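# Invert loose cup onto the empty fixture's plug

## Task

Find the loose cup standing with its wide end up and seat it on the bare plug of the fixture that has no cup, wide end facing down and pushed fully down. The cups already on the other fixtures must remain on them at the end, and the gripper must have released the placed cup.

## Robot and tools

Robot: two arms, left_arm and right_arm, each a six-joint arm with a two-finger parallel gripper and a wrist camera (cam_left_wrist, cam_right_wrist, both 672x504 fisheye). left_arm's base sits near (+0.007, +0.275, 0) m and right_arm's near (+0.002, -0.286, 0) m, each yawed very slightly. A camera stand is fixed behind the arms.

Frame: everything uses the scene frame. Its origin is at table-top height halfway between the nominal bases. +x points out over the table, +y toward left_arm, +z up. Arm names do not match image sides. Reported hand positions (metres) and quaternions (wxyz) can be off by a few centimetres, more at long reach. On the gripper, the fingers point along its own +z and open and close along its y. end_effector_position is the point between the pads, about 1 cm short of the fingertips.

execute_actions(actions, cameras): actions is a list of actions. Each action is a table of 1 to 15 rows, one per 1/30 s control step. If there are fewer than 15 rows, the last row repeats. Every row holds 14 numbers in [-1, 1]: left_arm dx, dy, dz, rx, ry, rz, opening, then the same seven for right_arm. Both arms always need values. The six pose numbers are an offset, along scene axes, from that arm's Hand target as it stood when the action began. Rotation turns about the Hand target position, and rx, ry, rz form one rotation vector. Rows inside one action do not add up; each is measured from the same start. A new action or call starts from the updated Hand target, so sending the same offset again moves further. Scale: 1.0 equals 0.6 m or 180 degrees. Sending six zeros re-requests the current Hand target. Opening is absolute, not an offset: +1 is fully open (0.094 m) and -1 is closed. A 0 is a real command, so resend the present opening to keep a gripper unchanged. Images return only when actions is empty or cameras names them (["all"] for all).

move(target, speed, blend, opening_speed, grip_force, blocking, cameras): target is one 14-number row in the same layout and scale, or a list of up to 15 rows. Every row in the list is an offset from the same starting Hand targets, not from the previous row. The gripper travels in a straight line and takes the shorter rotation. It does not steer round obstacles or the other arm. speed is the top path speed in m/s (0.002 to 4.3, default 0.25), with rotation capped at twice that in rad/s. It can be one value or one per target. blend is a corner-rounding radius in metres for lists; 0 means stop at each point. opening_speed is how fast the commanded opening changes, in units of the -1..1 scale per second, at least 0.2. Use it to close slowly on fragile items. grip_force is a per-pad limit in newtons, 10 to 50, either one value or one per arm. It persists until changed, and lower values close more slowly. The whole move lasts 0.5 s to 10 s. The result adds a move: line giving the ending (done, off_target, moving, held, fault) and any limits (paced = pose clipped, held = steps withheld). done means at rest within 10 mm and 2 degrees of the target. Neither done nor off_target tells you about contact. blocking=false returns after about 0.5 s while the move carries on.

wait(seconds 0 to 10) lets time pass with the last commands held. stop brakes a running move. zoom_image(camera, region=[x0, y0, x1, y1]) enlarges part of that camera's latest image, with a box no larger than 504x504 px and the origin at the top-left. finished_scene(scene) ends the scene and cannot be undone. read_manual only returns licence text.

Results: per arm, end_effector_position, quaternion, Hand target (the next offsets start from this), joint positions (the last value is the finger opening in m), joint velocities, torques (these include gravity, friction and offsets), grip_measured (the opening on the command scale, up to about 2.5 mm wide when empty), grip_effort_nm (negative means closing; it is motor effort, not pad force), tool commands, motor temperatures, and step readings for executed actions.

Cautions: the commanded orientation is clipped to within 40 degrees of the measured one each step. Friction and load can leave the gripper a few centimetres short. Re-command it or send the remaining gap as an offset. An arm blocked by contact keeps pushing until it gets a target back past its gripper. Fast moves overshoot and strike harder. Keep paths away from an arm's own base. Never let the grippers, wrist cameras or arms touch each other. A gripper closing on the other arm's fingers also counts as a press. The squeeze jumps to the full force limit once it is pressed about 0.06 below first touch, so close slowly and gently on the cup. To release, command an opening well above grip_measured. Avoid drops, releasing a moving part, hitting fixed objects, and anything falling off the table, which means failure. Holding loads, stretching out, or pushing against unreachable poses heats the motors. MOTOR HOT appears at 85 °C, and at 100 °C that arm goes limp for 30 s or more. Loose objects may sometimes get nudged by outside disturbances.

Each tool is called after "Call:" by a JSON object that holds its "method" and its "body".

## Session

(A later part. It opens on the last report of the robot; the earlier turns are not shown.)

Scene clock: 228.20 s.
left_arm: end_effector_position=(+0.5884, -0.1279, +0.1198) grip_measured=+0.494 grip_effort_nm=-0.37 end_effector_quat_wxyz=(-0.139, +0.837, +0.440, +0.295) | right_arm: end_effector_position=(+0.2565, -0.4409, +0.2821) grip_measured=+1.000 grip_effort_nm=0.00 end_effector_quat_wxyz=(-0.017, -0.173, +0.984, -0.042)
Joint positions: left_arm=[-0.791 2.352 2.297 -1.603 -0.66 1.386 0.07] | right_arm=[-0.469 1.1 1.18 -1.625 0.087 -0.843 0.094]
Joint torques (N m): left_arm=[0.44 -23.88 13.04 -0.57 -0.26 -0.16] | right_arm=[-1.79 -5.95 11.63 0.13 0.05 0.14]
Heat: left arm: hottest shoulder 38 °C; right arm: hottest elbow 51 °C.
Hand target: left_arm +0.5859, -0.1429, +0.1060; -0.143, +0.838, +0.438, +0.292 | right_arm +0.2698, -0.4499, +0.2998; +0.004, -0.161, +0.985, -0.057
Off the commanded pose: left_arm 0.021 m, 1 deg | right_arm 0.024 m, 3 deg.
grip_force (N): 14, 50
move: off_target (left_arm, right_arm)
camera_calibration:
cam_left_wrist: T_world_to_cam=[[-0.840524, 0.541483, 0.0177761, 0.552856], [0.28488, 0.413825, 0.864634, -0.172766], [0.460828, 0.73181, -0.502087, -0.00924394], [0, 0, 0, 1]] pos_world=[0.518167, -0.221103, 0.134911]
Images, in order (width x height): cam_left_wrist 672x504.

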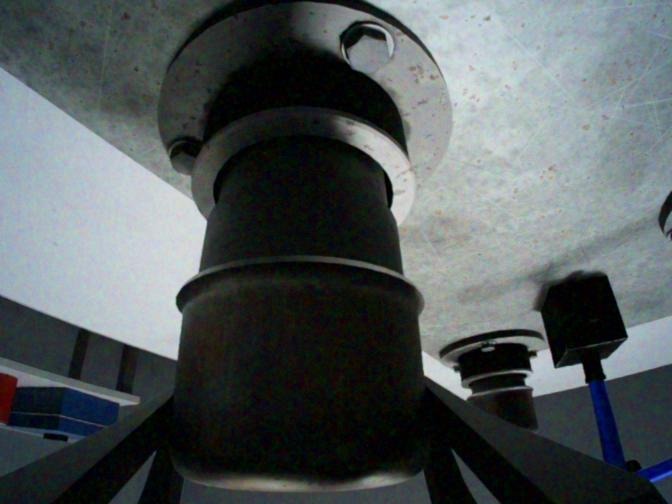

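Call:
{"method": "move", "body": {"target": [[0.0093,0.0132,0.025,0,0,0,0.4, 0,0,0,0,0,0,1],[0.0093,0.0132,0.025,0,0,0,0.503, 0,0,0,0,0,0,1]], "speed": 0.05, "opening_speed": 0.3, "cameras": ["cam_left_wrist"]}}

Scene clock: 246.67 s.
left_arm: end_effector_position=(+0.5885, -0.1280, +0.1205) grip_measured=+0.503 grip_effort_nm=-0.13 end_effector_quat_wxyz=(-0.142, +0.837, +0.439, +0.294) | right_arm: end_effector_position=(+0.2565, -0.4409, +0.2821) grip_measured=+1.000 grip_effort_nm=0.00 end_effector_quat_wxyz=(-0.017, -0.173, +0.984, -0.042)
Joint positions: left_arm=[-0.791 2.359 2.31 -1.616 -0.66 1.386 0.071] | right_arm=[-0.469 1.1 1.18 -1.625 0.087 -0.843 0.094]
Joint torques (N m): left_arm=[1.14 -25.35 13.71 -0.92 -0.3 0.04] | right_arm=[-1.03 -6.12 11.81 0.2 0.01 0.18]
Heat: left arm: hottest elbow 41 °C; right arm: hottest elbow 51 °C.
Hand target: left_arm +0.5914, -0.1350, +0.1209; -0.143, +0.838, +0.438, +0.292 | right_arm +0.2698, -0.4499, +0.2998; +0.004, -0.161, +0.985, -0.057
Off the commanded pose: left_arm 0.008 m, 0 deg | right_arm 0.024 m, 3 deg.
grip_force (N): 14, 50
move: off_target (right_arm)
camera_calibration:
cam_left_wrist: T_world_to_cam=[[-0.840436, 0.54137, 0.0241883, 0.552171], [0.28916, 0.410256, 0.864914, -0.176305], [0.458315, 0.7339, -0.501337, -0.00722678], [0, 0, 0, 1]] pos_world=[0.518357, -0.221295, 0.13551]
Images, in order (width x height): cam_left_wrist 672x504.

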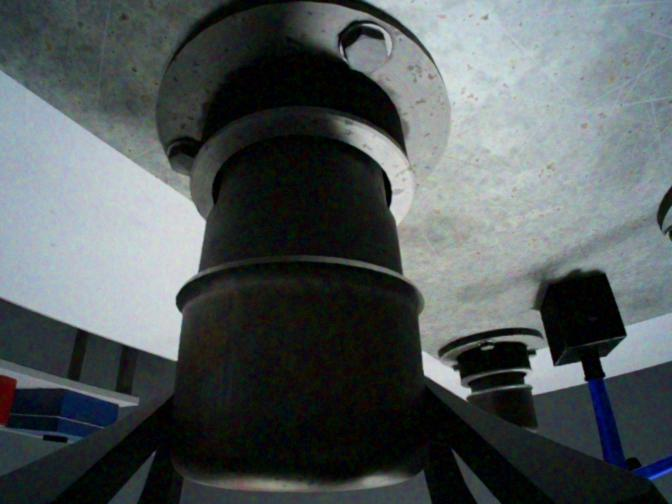

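Call:
{"method": "move", "body": {"target": [0,0,-0.025,0,0,0,0.503, 0,0,0,0,0,0,1], "speed": 0.04, "cameras": ["cam_left_wrist"]}}

Call:
{"method": "zoom_image", "body": {"camera": "cam_left_wrist", "region": [150, 60, 450, 330]}}

Scene clock: 248.37 s.
left_arm: end_effector_position=(+0.5886, -0.1281, +0.1202) grip_measured=+0.505 grip_effort_nm=-0.08 end_effector_quat_wxyz=(-0.142, +0.837, +0.439, +0.294) | right_arm: end_effector_position=(+0.2565, -0.4409, +0.2821) grip_measured=+1.000 grip_effort_nm=0.00 end_effector_quat_wxyz=(-0.017, -0.173, +0.984, -0.042)
Joint positions: left_arm=[-0.791 2.359 2.31 -1.616 -0.66 1.386 0.071] | right_arm=[-0.469 1.1 1.18 -1.625 0.087 -0.843 0.094]
Joint torques (N m): left_arm=[1.49 -24.7 11.07 0.65 -0.29 0.03] | right_arm=[-1.85 -6.48 12 0.02 0.06 0.15]
Heat: left arm: hottest elbow 41 °C; right arm: hottest elbow 51 °C.
Hand target: left_arm +0.5914, -0.1350, +0.1058; -0.143, +0.838, +0.438, +0.292 | right_arm +0.2698, -0.4499, +0.2998; +0.004, -0.161, +0.985, -0.057
Off the commanded pose: left_arm 0.016 m, 0 deg | right_arm 0.024 m, 3 deg.
grip_force (N): 14, 50
move: off_target (left_arm, right_arm)
camera_calibration:
cam_left_wrist: T_world_to_cam=[[-0.840436, 0.54137, 0.0241883, 0.55223], [0.28916, 0.410256, 0.864914, -0.176091], [0.458315, 0.7339, -0.501337, -0.00725365], [0, 0, 0, 1]] pos_world=[0.518357, -0.221395, 0.13531]
Images, in order (width x height): cam_left_wrist 672x504.

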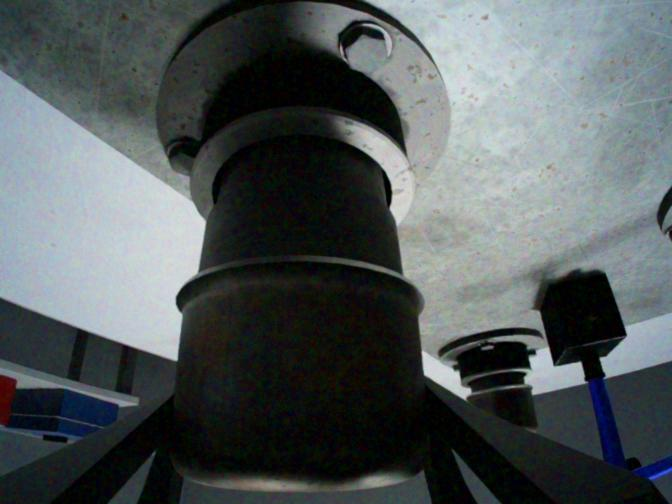

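Scaled by 1.680 from the camera's 672x504 image, which has a finer 960x720 frame.

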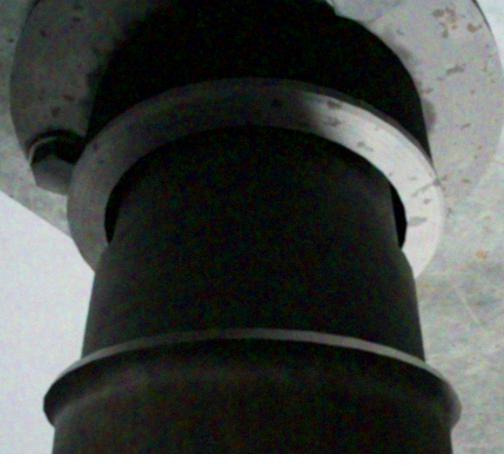

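Call:
{"method": "move", "body": {"target": [0,0,-0.02,0,0,0,0.503, 0,0,0,0,0,0,1], "speed": 0.04, "cameras": ["cam_left_wrist"]}}

Call:
{"method": "zoom_image", "body": {"camera": "cam_left_wrist", "region": [150, 60, 450, 330]}}

Scene clock: 252.47 s.
left_arm: end_effector_position=(+0.5894, -0.1292, +0.1194) grip_measured=+0.505 grip_effort_nm=-0.08 end_effector_quat_wxyz=(-0.139, +0.837, +0.440, +0.294) | right_arm: end_effector_position=(+0.2565, -0.4409, +0.2821) grip_measured=+1.000 grip_effort_nm=0.00 end_effector_quat_wxyz=(-0.017, -0.173, +0.984, -0.042)
Joint positions: left_arm=[-0.791 2.359 2.309 -1.608 -0.658 1.386 0.071] | right_arm=[-0.469 1.1 1.18 -1.625 0.087 -0.843 0.094]
Joint torques (N m): left_arm=[1.03 -24.82 8.9 1.52 -0.37 0.02] | right_arm=[-0.67 -6.59 12.03 0.05 0.06 0.16]
Heat: left arm: hottest elbow 40 °C; right arm: hottest elbow 52 °C.
Hand target: left_arm +0.5915, -0.1350, +0.0940; -0.143, +0.838, +0.438, +0.292 | right_arm +0.2698, -0.4499, +0.2998; +0.004, -0.161, +0.985, -0.057
Off the commanded pose: left_arm 0.026 m, 1 deg | right_arm 0.024 m, 3 deg.
grip_force (N): 14, 50
move: off_target (left_arm, right_arm)
camera_calibration:
cam_left_wrist: T_world_to_cam=[[-0.840609, 0.541349, 0.0178031, 0.554413], [0.285906, 0.415559, 0.863463, -0.172405], [0.460037, 0.730925, -0.504097, -0.00831956], [0, 0, 0, 1]] pos_world=[0.519164, -0.222406, 0.134801]
Images, in order (width x height): cam_left_wrist 672x504.

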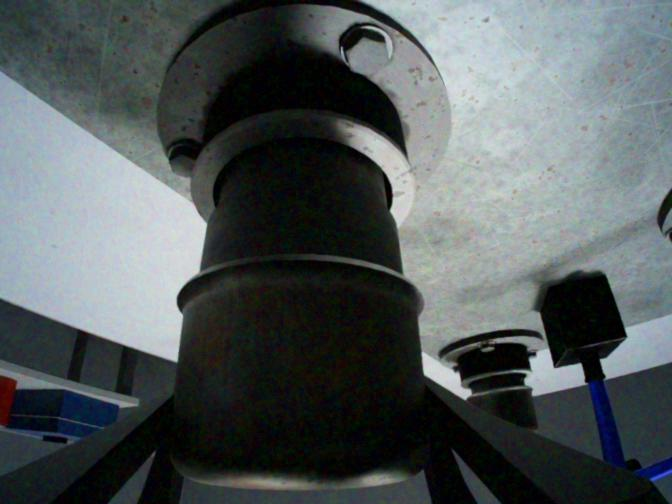

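Scaled by 1.680 from the camera's 672x504 image, which has a finer 960x720 frame.

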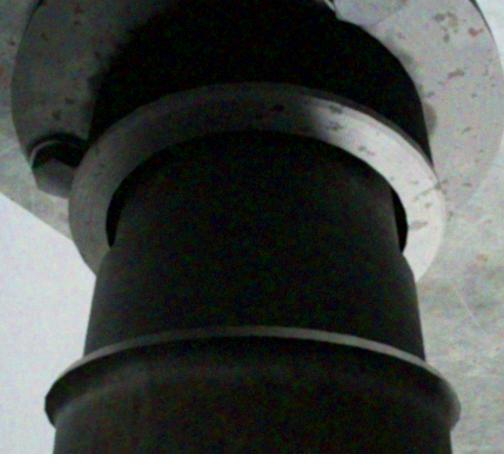

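Call:
{"method": "move", "body": {"target": [[0,0,0,0,0,0,0.4, 0,0,0,0,0,0,1],[0,0,-0.005,-0.0137,0.0096,0,0.4, 0,0,0,0,0,0,1],[0,0,-0.005,0.0137,-0.0096,0,0.4, 0,0,0,0,0,0,1],[0,0,-0.01,-0.0096,-0.0137,0,0.4, 0,0,0,0,0,0,1],[0,0,-0.01,0.0096,0.0137,0,0.4, 0,0,0,0,0,0,1],[0,0,-0.01,0,0,0,0.4, 0,0,0,0,0,0,1]], "speed": 0.1, "blend": [0,0.001,0.001,0.001,0.001,0], "cameras": ["cam_left_wrist"]}}

Call:
{"method": "zoom_image", "body": {"camera": "cam_left_wrist", "region": [150, 60, 450, 330]}}

Scene clock: 265.57 s.
left_arm: end_effector_position=(+0.5882, -0.1304, +0.0930) grip_measured=+0.500 grip_effort_nm=-0.36 end_effector_quat_wxyz=(-0.151, +0.839, +0.436, +0.290) | right_arm: end_effector_position=(+0.2565, -0.4409, +0.2821) grip_measured=+1.000 grip_effort_nm=-0.01 end_effector_quat_wxyz=(-0.017, -0.173, +0.984, -0.042)
Joint positions: left_arm=[-0.793 2.391 2.298 -1.593 -0.657 1.385 0.07] | right_arm=[-0.469 1.1 1.18 -1.625 0.087 -0.843 0.094]
Joint torques (N m): left_arm=[1.55 -26.75 9.36 1.21 -0.4 0.03] | right_arm=[-1.96 -6.12 12.01 0.13 0.04 0.15]
Motor temperatures (°C): left_arm=[26 41 39 23 24 26 24] | right_arm=[27 31 52 26 26 28 23]
Heat: left arm: hottest shoulder 41 °C; right arm: hottest elbow 52 °C.
Hand target: left_arm +0.5914, -0.1350, +0.0879; -0.143, +0.838, +0.438, +0.292 | right_arm +0.2698, -0.4499, +0.2998; +0.004, -0.161, +0.985, -0.057
Off the commanded pose: left_arm 0.008 m, 1 deg | right_arm 0.024 m, 3 deg.
grip_force (N): 14, 50
move: off_target (right_arm)
camera_calibration:
cam_left_wrist: T_world_to_cam=[[-0.839413, 0.541621, 0.0450874, 0.551387], [0.304045, 0.399208, 0.86498, -0.1617], [0.450492, 0.739784, -0.499777, -0.0138124], [0, 0, 0, 1]] pos_world=[0.518228, -0.223873, 0.108103]
Images, in order (width x height): cam_left_wrist 672x504.

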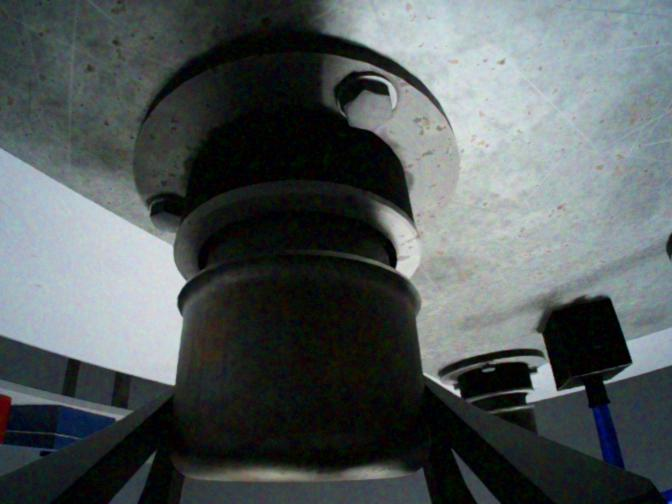

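Scaled by 1.680 from the camera's 672x504 image, which has a finer 960x720 frame.

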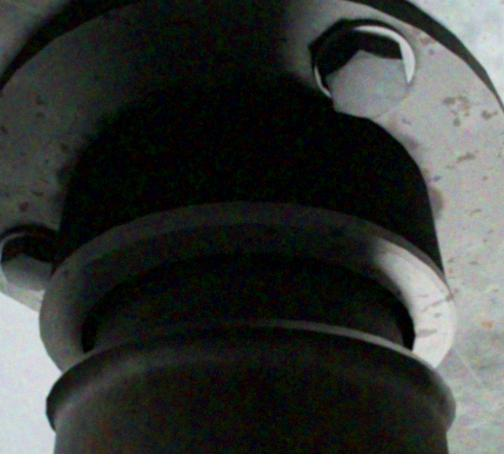

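Call:
{"method": "execute_actions", "body": {"actions": [], "cameras": ["cam_left_wrist"]}}

Scene clock: 270.00 s.
left_arm: end_effector_position=(+0.5882, -0.1304, +0.0930) grip_measured=+0.500 grip_effort_nm=-0.36 end_effector_quat_wxyz=(-0.151, +0.839, +0.436, +0.290) | right_arm: end_effector_position=(+0.2565, -0.4409, +0.2821) grip_measured=+1.000 grip_effort_nm=0.00 end_effector_quat_wxyz=(-0.017, -0.173, +0.984, -0.042)
Joint positions: left_arm=[-0.793 2.391 2.298 -1.593 -0.657 1.385 0.07] | right_arm=[-0.469 1.1 1.18 -1.625 0.087 -0.843 0.094]
Joint velocities: within noise
Joint torques (N m): left_arm=[1.44 -26.99 9.32 1.29 -0.4 0.06] | right_arm=[-1.79 -6.18 11.63 0.29 0.06 0.18]
Motor temperatures (°C): left_arm=[26 41 39 23 24 26 24] | right_arm=[27 31 52 26 26 28 23]
Heat: left arm: hottest shoulder 41 °C; right arm: hottest elbow 52 °C.
Hand target: left_arm +0.5914, -0.1349, +0.0879; -0.143, +0.838, +0.438, +0.292 | right_arm +0.2698, -0.4499, +0.2998; +0.004, -0.161, +0.985, -0.057
Tool commands: left_gripper/opening=+0.4 right_gripper/opening=+1.0
Off the commanded pose: left_arm 0.008 m, 1 deg | right_arm 0.024 m, 3 deg.
grip_force (N): 14, 50
camera_calibration:
cam_left_wrist: T_world_to_cam=[[-0.839413, 0.541621, 0.0450874, 0.551387], [0.304045, 0.399208, 0.86498, -0.1617], [0.450492, 0.739784, -0.499777, -0.0138124], [0, 0, 0, 1]] pos_world=[0.518228, -0.223873, 0.108103]
Images, in order (width x height): cam_left_wrist 672x504.

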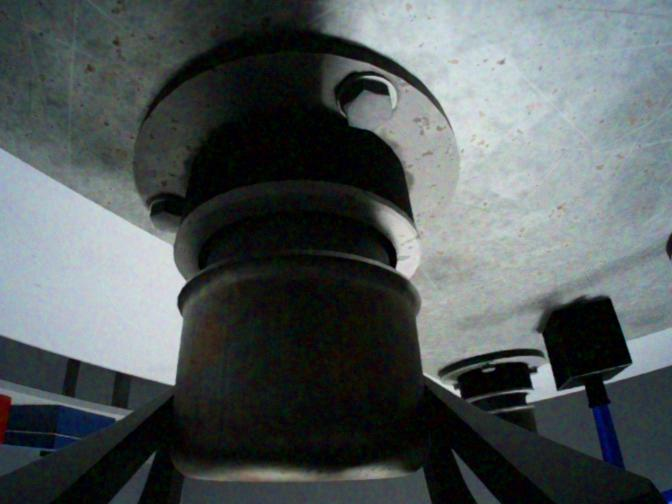

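Call:
{"method": "zoom_image", "body": {"camera": "cam_left_wrist", "region": [420, 330, 570, 450]}}

Call:
{"method": "zoom_image", "body": {"camera": "cam_left_wrist", "region": [130, 160, 470, 500]}}

Scaled by 3.360 from the camera's 672x504 image, which has a finer 960x720 frame.

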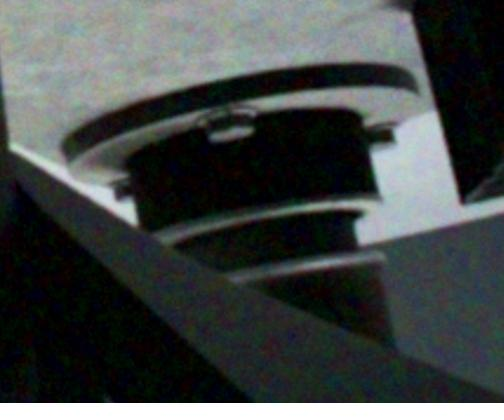

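Scaled by 1.482 from the camera's 672x504 image, which has a finer 960x720 frame.

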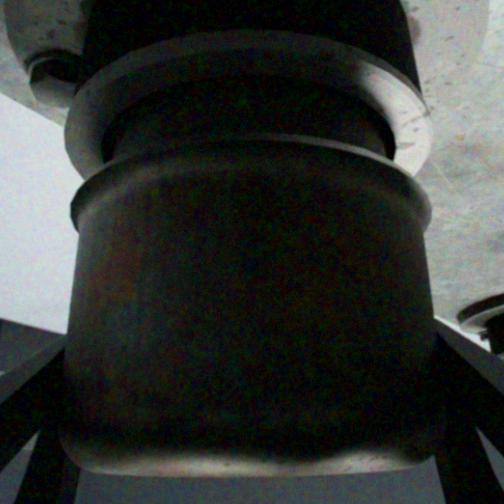

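Call:
{"method": "move", "body": {"target": [[0,0,-0.03,0,0,0,0.4,0,0,0,0,0,0,1],[0,0,-0.03,0.0096,0.0137,0,0.4,0,0,0,0,0,0,1],[0,0,-0.03,-0.0096,-0.0137,0,0.4,0,0,0,0,0,0,1],[0,0,-0.03,0,0,0,0.4,0,0,0,0,0,0,1]], "speed": 0.1, "blend": [0.001,0.001,0.001,0], "grip_force": [14,50], "cameras": ["cam_left_wrist"]}}

Scene clock: 275.67 s.
left_arm: end_effector_position=(+0.5886, -0.1289, +0.0913) grip_measured=+0.500 grip_effort_nm=-0.36 end_effector_quat_wxyz=(-0.136, +0.836, +0.438, +0.300) | right_arm: end_effector_position=(+0.2565, -0.4409, +0.2821) grip_measured=+1.000 grip_effort_nm=0.00 end_effector_quat_wxyz=(-0.017, -0.173, +0.984, -0.042)
Joint positions: left_arm=[-0.793 2.356 2.227 -1.518 -0.667 1.391 0.07] | right_arm=[-0.469 1.1 1.18 -1.625 0.087 -0.843 0.094]
Joint torques (N m): left_arm=[1.44 -23.65 11.95 0.18 -0.01 -0.03] | right_arm=[-1.85 -6.18 11.86 0.23 0.06 0.18]
Heat: left arm: hottest shoulder 42 °C; right arm: hottest elbow 52 °C.
Hand target: left_arm +0.5915, -0.1350, +0.0701; -0.143, +0.838, +0.438, +0.292 | right_arm +0.2698, -0.4499, +0.2998; +0.004, -0.161, +0.985, -0.057
Off the commanded pose: left_arm 0.022 m, 1 deg | right_arm 0.024 m, 3 deg.
grip_force (N): 14, 50
move: off_target (left_arm, right_arm)
camera_calibration:
cam_left_wrist: T_world_to_cam=[[-0.837325, 0.546645, 0.00812935, 0.553692], [0.277924, 0.412811, 0.867378, -0.144082], [0.470792, 0.728537, -0.497583, -0.0296126], [0, 0, 0, 1]] pos_world=[0.517606, -0.221621, 0.105738]
Images, in order (width x height): cam_left_wrist 672x504.

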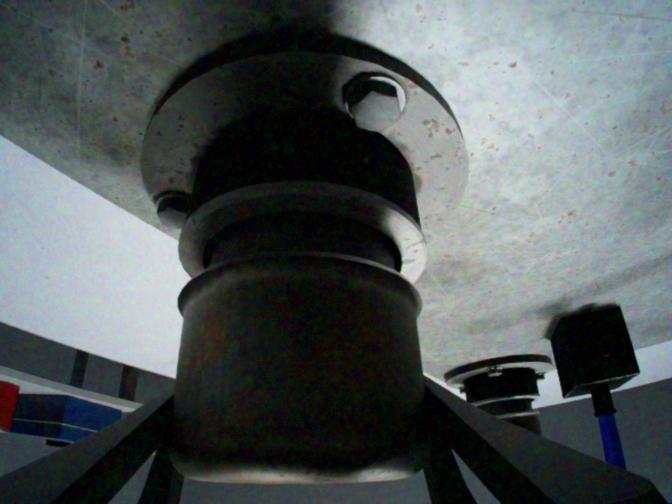

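Call:
{"method": "move", "body": {"target": [-0.003,0.006,0.045,0,0,0,0.4,0,0,0,0,0,0,1], "speed": 0.08, "grip_force": [14,50]}}

Call:
{"method": "move", "body": {"target": [0,0,0,0,0,0,0.95,0,0,0,0,0,0,1], "opening_speed": 0.5, "cameras": ["cam_left_wrist"]}}

Scene clock: 279.33 s.
left_arm: end_effector_position=(+0.5872, -0.1291, +0.0933) grip_measured=+0.500 grip_effort_nm=-0.36 end_effector_quat_wxyz=(-0.137, +0.838, +0.438, +0.295) | right_arm: end_effector_position=(+0.2565, -0.4409, +0.2821) grip_measured=+1.000 grip_effort_nm=-0.01 end_effector_quat_wxyz=(-0.017, -0.173, +0.984, -0.042)
Joint positions: left_arm=[-0.793 2.356 2.234 -1.531 -0.659 1.391 0.07] | right_arm=[-0.469 1.1 1.18 -1.625 0.087 -0.843 0.094]
Joint torques (N m): left_arm=[1.55 -25.7 13.16 -1.44 -0.33 0.01] | right_arm=[-2.14 -6.65 11.63 0.14 0.08 0.17]
Heat: left arm: hottest shoulder 41 °C; right arm: hottest elbow 52 °C.
Hand target: left_arm +0.5897, -0.1314, +0.0971; -0.143, +0.838, +0.438, +0.292 | right_arm +0.2698, -0.4499, +0.2998; +0.004, -0.161, +0.985, -0.057
Off the commanded pose: left_arm 0.005 m, 1 deg | right_arm 0.024 m, 3 deg.
grip_force (N): 14, 50
move: off_target (right_arm)

Scene clock: 280.77 s.
left_arm: end_effector_position=(+0.5832, -0.1254, +0.0948) grip_measured=+0.947 grip_effort_nm=0.12 end_effector_quat_wxyz=(-0.149, +0.839, +0.434, +0.291) | right_arm: end_effector_position=(+0.2565, -0.4409, +0.2821) grip_measured=+1.000 grip_effort_nm=-0.01 end_effector_quat_wxyz=(-0.017, -0.173, +0.984, -0.042)
Joint positions: left_arm=[-0.793 2.356 2.237 -1.561 -0.658 1.391 0.091] | right_arm=[-0.469 1.1 1.18 -1.625 0.087 -0.843 0.094]
Joint torques (N m): left_arm=[1.73 -25.52 13.08 -0.21 -0.33 0.01] | right_arm=[-1.2 -5.95 11.92 0.32 0.06 0.15]
Heat: left arm: hottest shoulder 41 °C; right arm: hottest elbow 52 °C.
Hand target: left_arm +0.5896, -0.1314, +0.0969; -0.143, +0.838, +0.438, +0.292 | right_arm +0.2698, -0.4499, +0.2998; +0.004, -0.161, +0.985, -0.057
Off the commanded pose: left_arm 0.009 m, 1 deg | right_arm 0.024 m, 3 deg.
grip_force (N): 14, 50
move: off_target (right_arm)
camera_calibration:
cam_left_wrist: T_world_to_cam=[[-0.837025, 0.545581, 0.0415982, 0.54368], [0.303204, 0.399199, 0.865279, -0.16327], [0.455474, 0.736872, -0.499562, -0.0177181], [0, 0, 0, 1]] pos_world=[0.512648, -0.218388, 0.109806]
Images, in order (width x height): cam_left_wrist 672x504.

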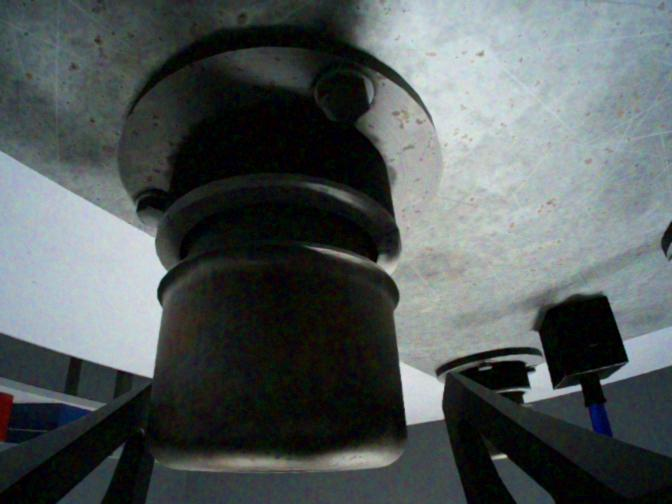

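Call:
{"method": "move", "body": {"target": [0.0208,-0.0138,0.005,0,0,0,1,0,0,0,0,0,0,1], "speed": 0.08, "cameras": ["cam_left_wrist"]}}

Scene clock: 284.13 s.
left_arm: end_effector_position=(+0.5948, -0.1364, +0.1132) grip_measured=+0.998 grip_effort_nm=0.12 end_effector_quat_wxyz=(-0.137, +0.838, +0.438, +0.295) | right_arm: end_effector_position=(+0.2565, -0.4409, +0.2821) grip_measured=+1.000 grip_effort_nm=0.00 end_effector_quat_wxyz=(-0.017, -0.173, +0.984, -0.042)
Joint positions: left_arm=[-0.793 2.394 2.357 -1.616 -0.658 1.391 0.094] | right_arm=[-0.469 1.1 1.18 -1.625 0.087 -0.843 0.094]
Joint torques (N m): left_arm=[1.96 -24.29 13.16 -0.32 -0.36 0.06] | right_arm=[-0.67 -6.77 11.93 0.21 0.08 0.11]
Heat: left arm: hottest shoulder 40 °C; right arm: hottest elbow 52 °C.
Hand target: left_arm +0.6021, -0.1397, +0.0999; -0.143, +0.838, +0.438, +0.292 | right_arm +0.2698, -0.4499, +0.2998; +0.004, -0.161, +0.985, -0.057
Off the commanded pose: left_arm 0.016 m, 1 deg | right_arm 0.024 m, 3 deg.
grip_force (N): 14, 50
move: off_target (left_arm, right_arm)
camera_calibration:
cam_left_wrist: T_world_to_cam=[[-0.837549, 0.546126, 0.0160919, 0.561978], [0.286954, 0.414633, 0.863561, -0.166286], [0.46494, 0.727892, -0.503988, -0.0120078], [0, 0, 0, 1]] pos_world=[0.523983, -0.229222, 0.128503]
Images, in order (width x height): cam_left_wrist 672x504.

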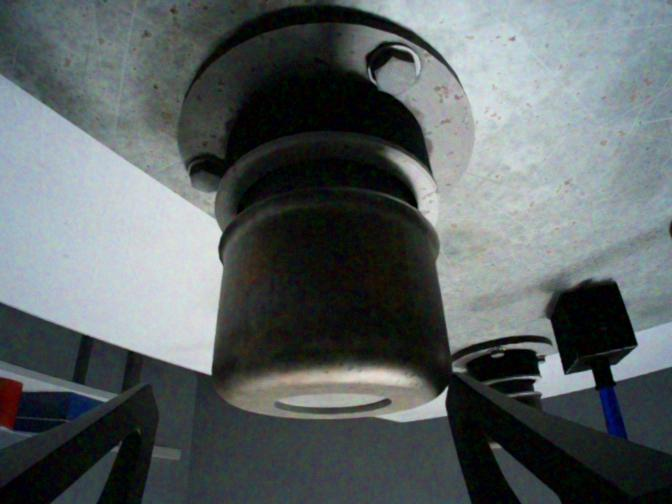

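Call:
{"method": "move", "body": {"target": [[-0.083,-0.075,0.15,0,0,0,1,0,0,0,0,0,0,1],[-0.15,-0.12,0.3,0,0,0,1,0,0,0,0,0,0,1]], "speed": 0.12, "blend": [0.03,0], "cameras": ["cam_left_wrist"]}}

Scene clock: 290.30 s.
left_arm: end_effector_position=(+0.5140, -0.2069, +0.2607) grip_measured=+0.998 grip_effort_nm=0.12 end_effector_quat_wxyz=(-0.038, +0.854, +0.402, +0.327) | right_arm: end_effector_position=(+0.2565, -0.4409, +0.2821) grip_measured=+1.000 grip_effort_nm=-0.01 end_effector_quat_wxyz=(-0.017, -0.173, +0.984, -0.042)
Joint positions: left_arm=[-0.948 2.203 2.4 -1.688 -0.667 1.376 0.094] | right_arm=[-0.469 1.1 1.18 -1.625 0.087 -0.843 0.094]
Joint torques (N m): left_arm=[1.55 -26.29 12.11 0.17 -0.53 0.13] | right_arm=[-1.55 -6.53 11.78 0.21 0.11 0.11]
Heat: left arm: hottest shoulder 40 °C; right arm: hottest elbow 52 °C.
Hand target: left_arm +0.5122, -0.2116, +0.2800; -0.143, +0.838, +0.438, +0.292 | right_arm +0.2698, -0.4499, +0.2998; +0.004, -0.161, +0.985, -0.057
Off the commanded pose: left_arm 0.020 m, 13 deg | right_arm 0.024 m, 3 deg.
joint sent to its limit (left arm) — joint 4 (wrist pitch), lower limit. The joint targets are off in orientation, not in position.
grip_force (N): 14, 50
move: off_target (left_arm, right_arm)
camera_calibration:
cam_left_wrist: T_world_to_cam=[[-0.743376, 0.651079, -0.153258, 0.547873], [0.247108, 0.480244, 0.841608, -0.201518], [0.621554, 0.58776, -0.517889, 0.0453384], [0, 0, 0, 1]] pos_world=[0.428892, -0.286579, 0.277045]
Images, in order (width x height): cam_left_wrist 672x504.

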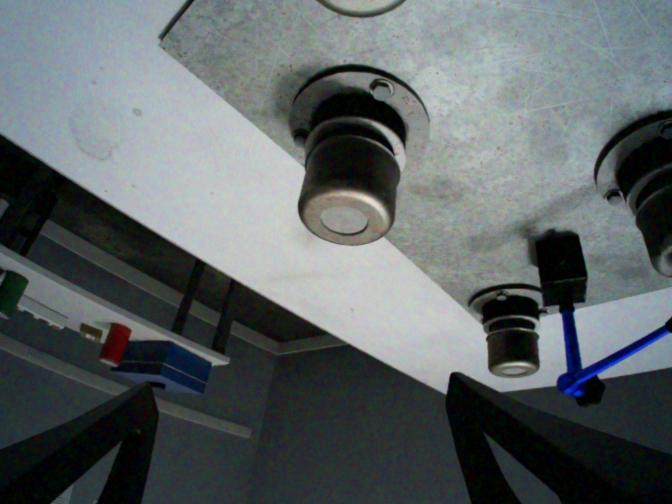

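Call:
{"method": "zoom_image", "body": {"camera": "cam_left_wrist", "region": [270, 50, 450, 260]}}

Call:
{"method": "zoom_image", "body": {"camera": "cam_left_wrist", "region": [440, 100, 672, 400]}}

Scaled by 2.400 from the camera's 672x504 image, which has a finer 960x720 frame.

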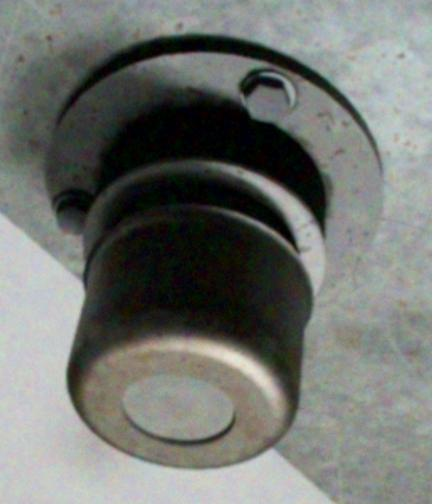

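Scaled by 1.680 from the camera's 672x504 image, which has a finer 960x720 frame.

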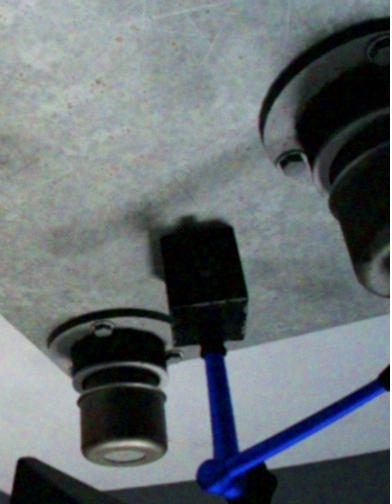

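Call:
{"method": "finished_scene", "body": {"scene": 2}}

The scene is finished: the task was done.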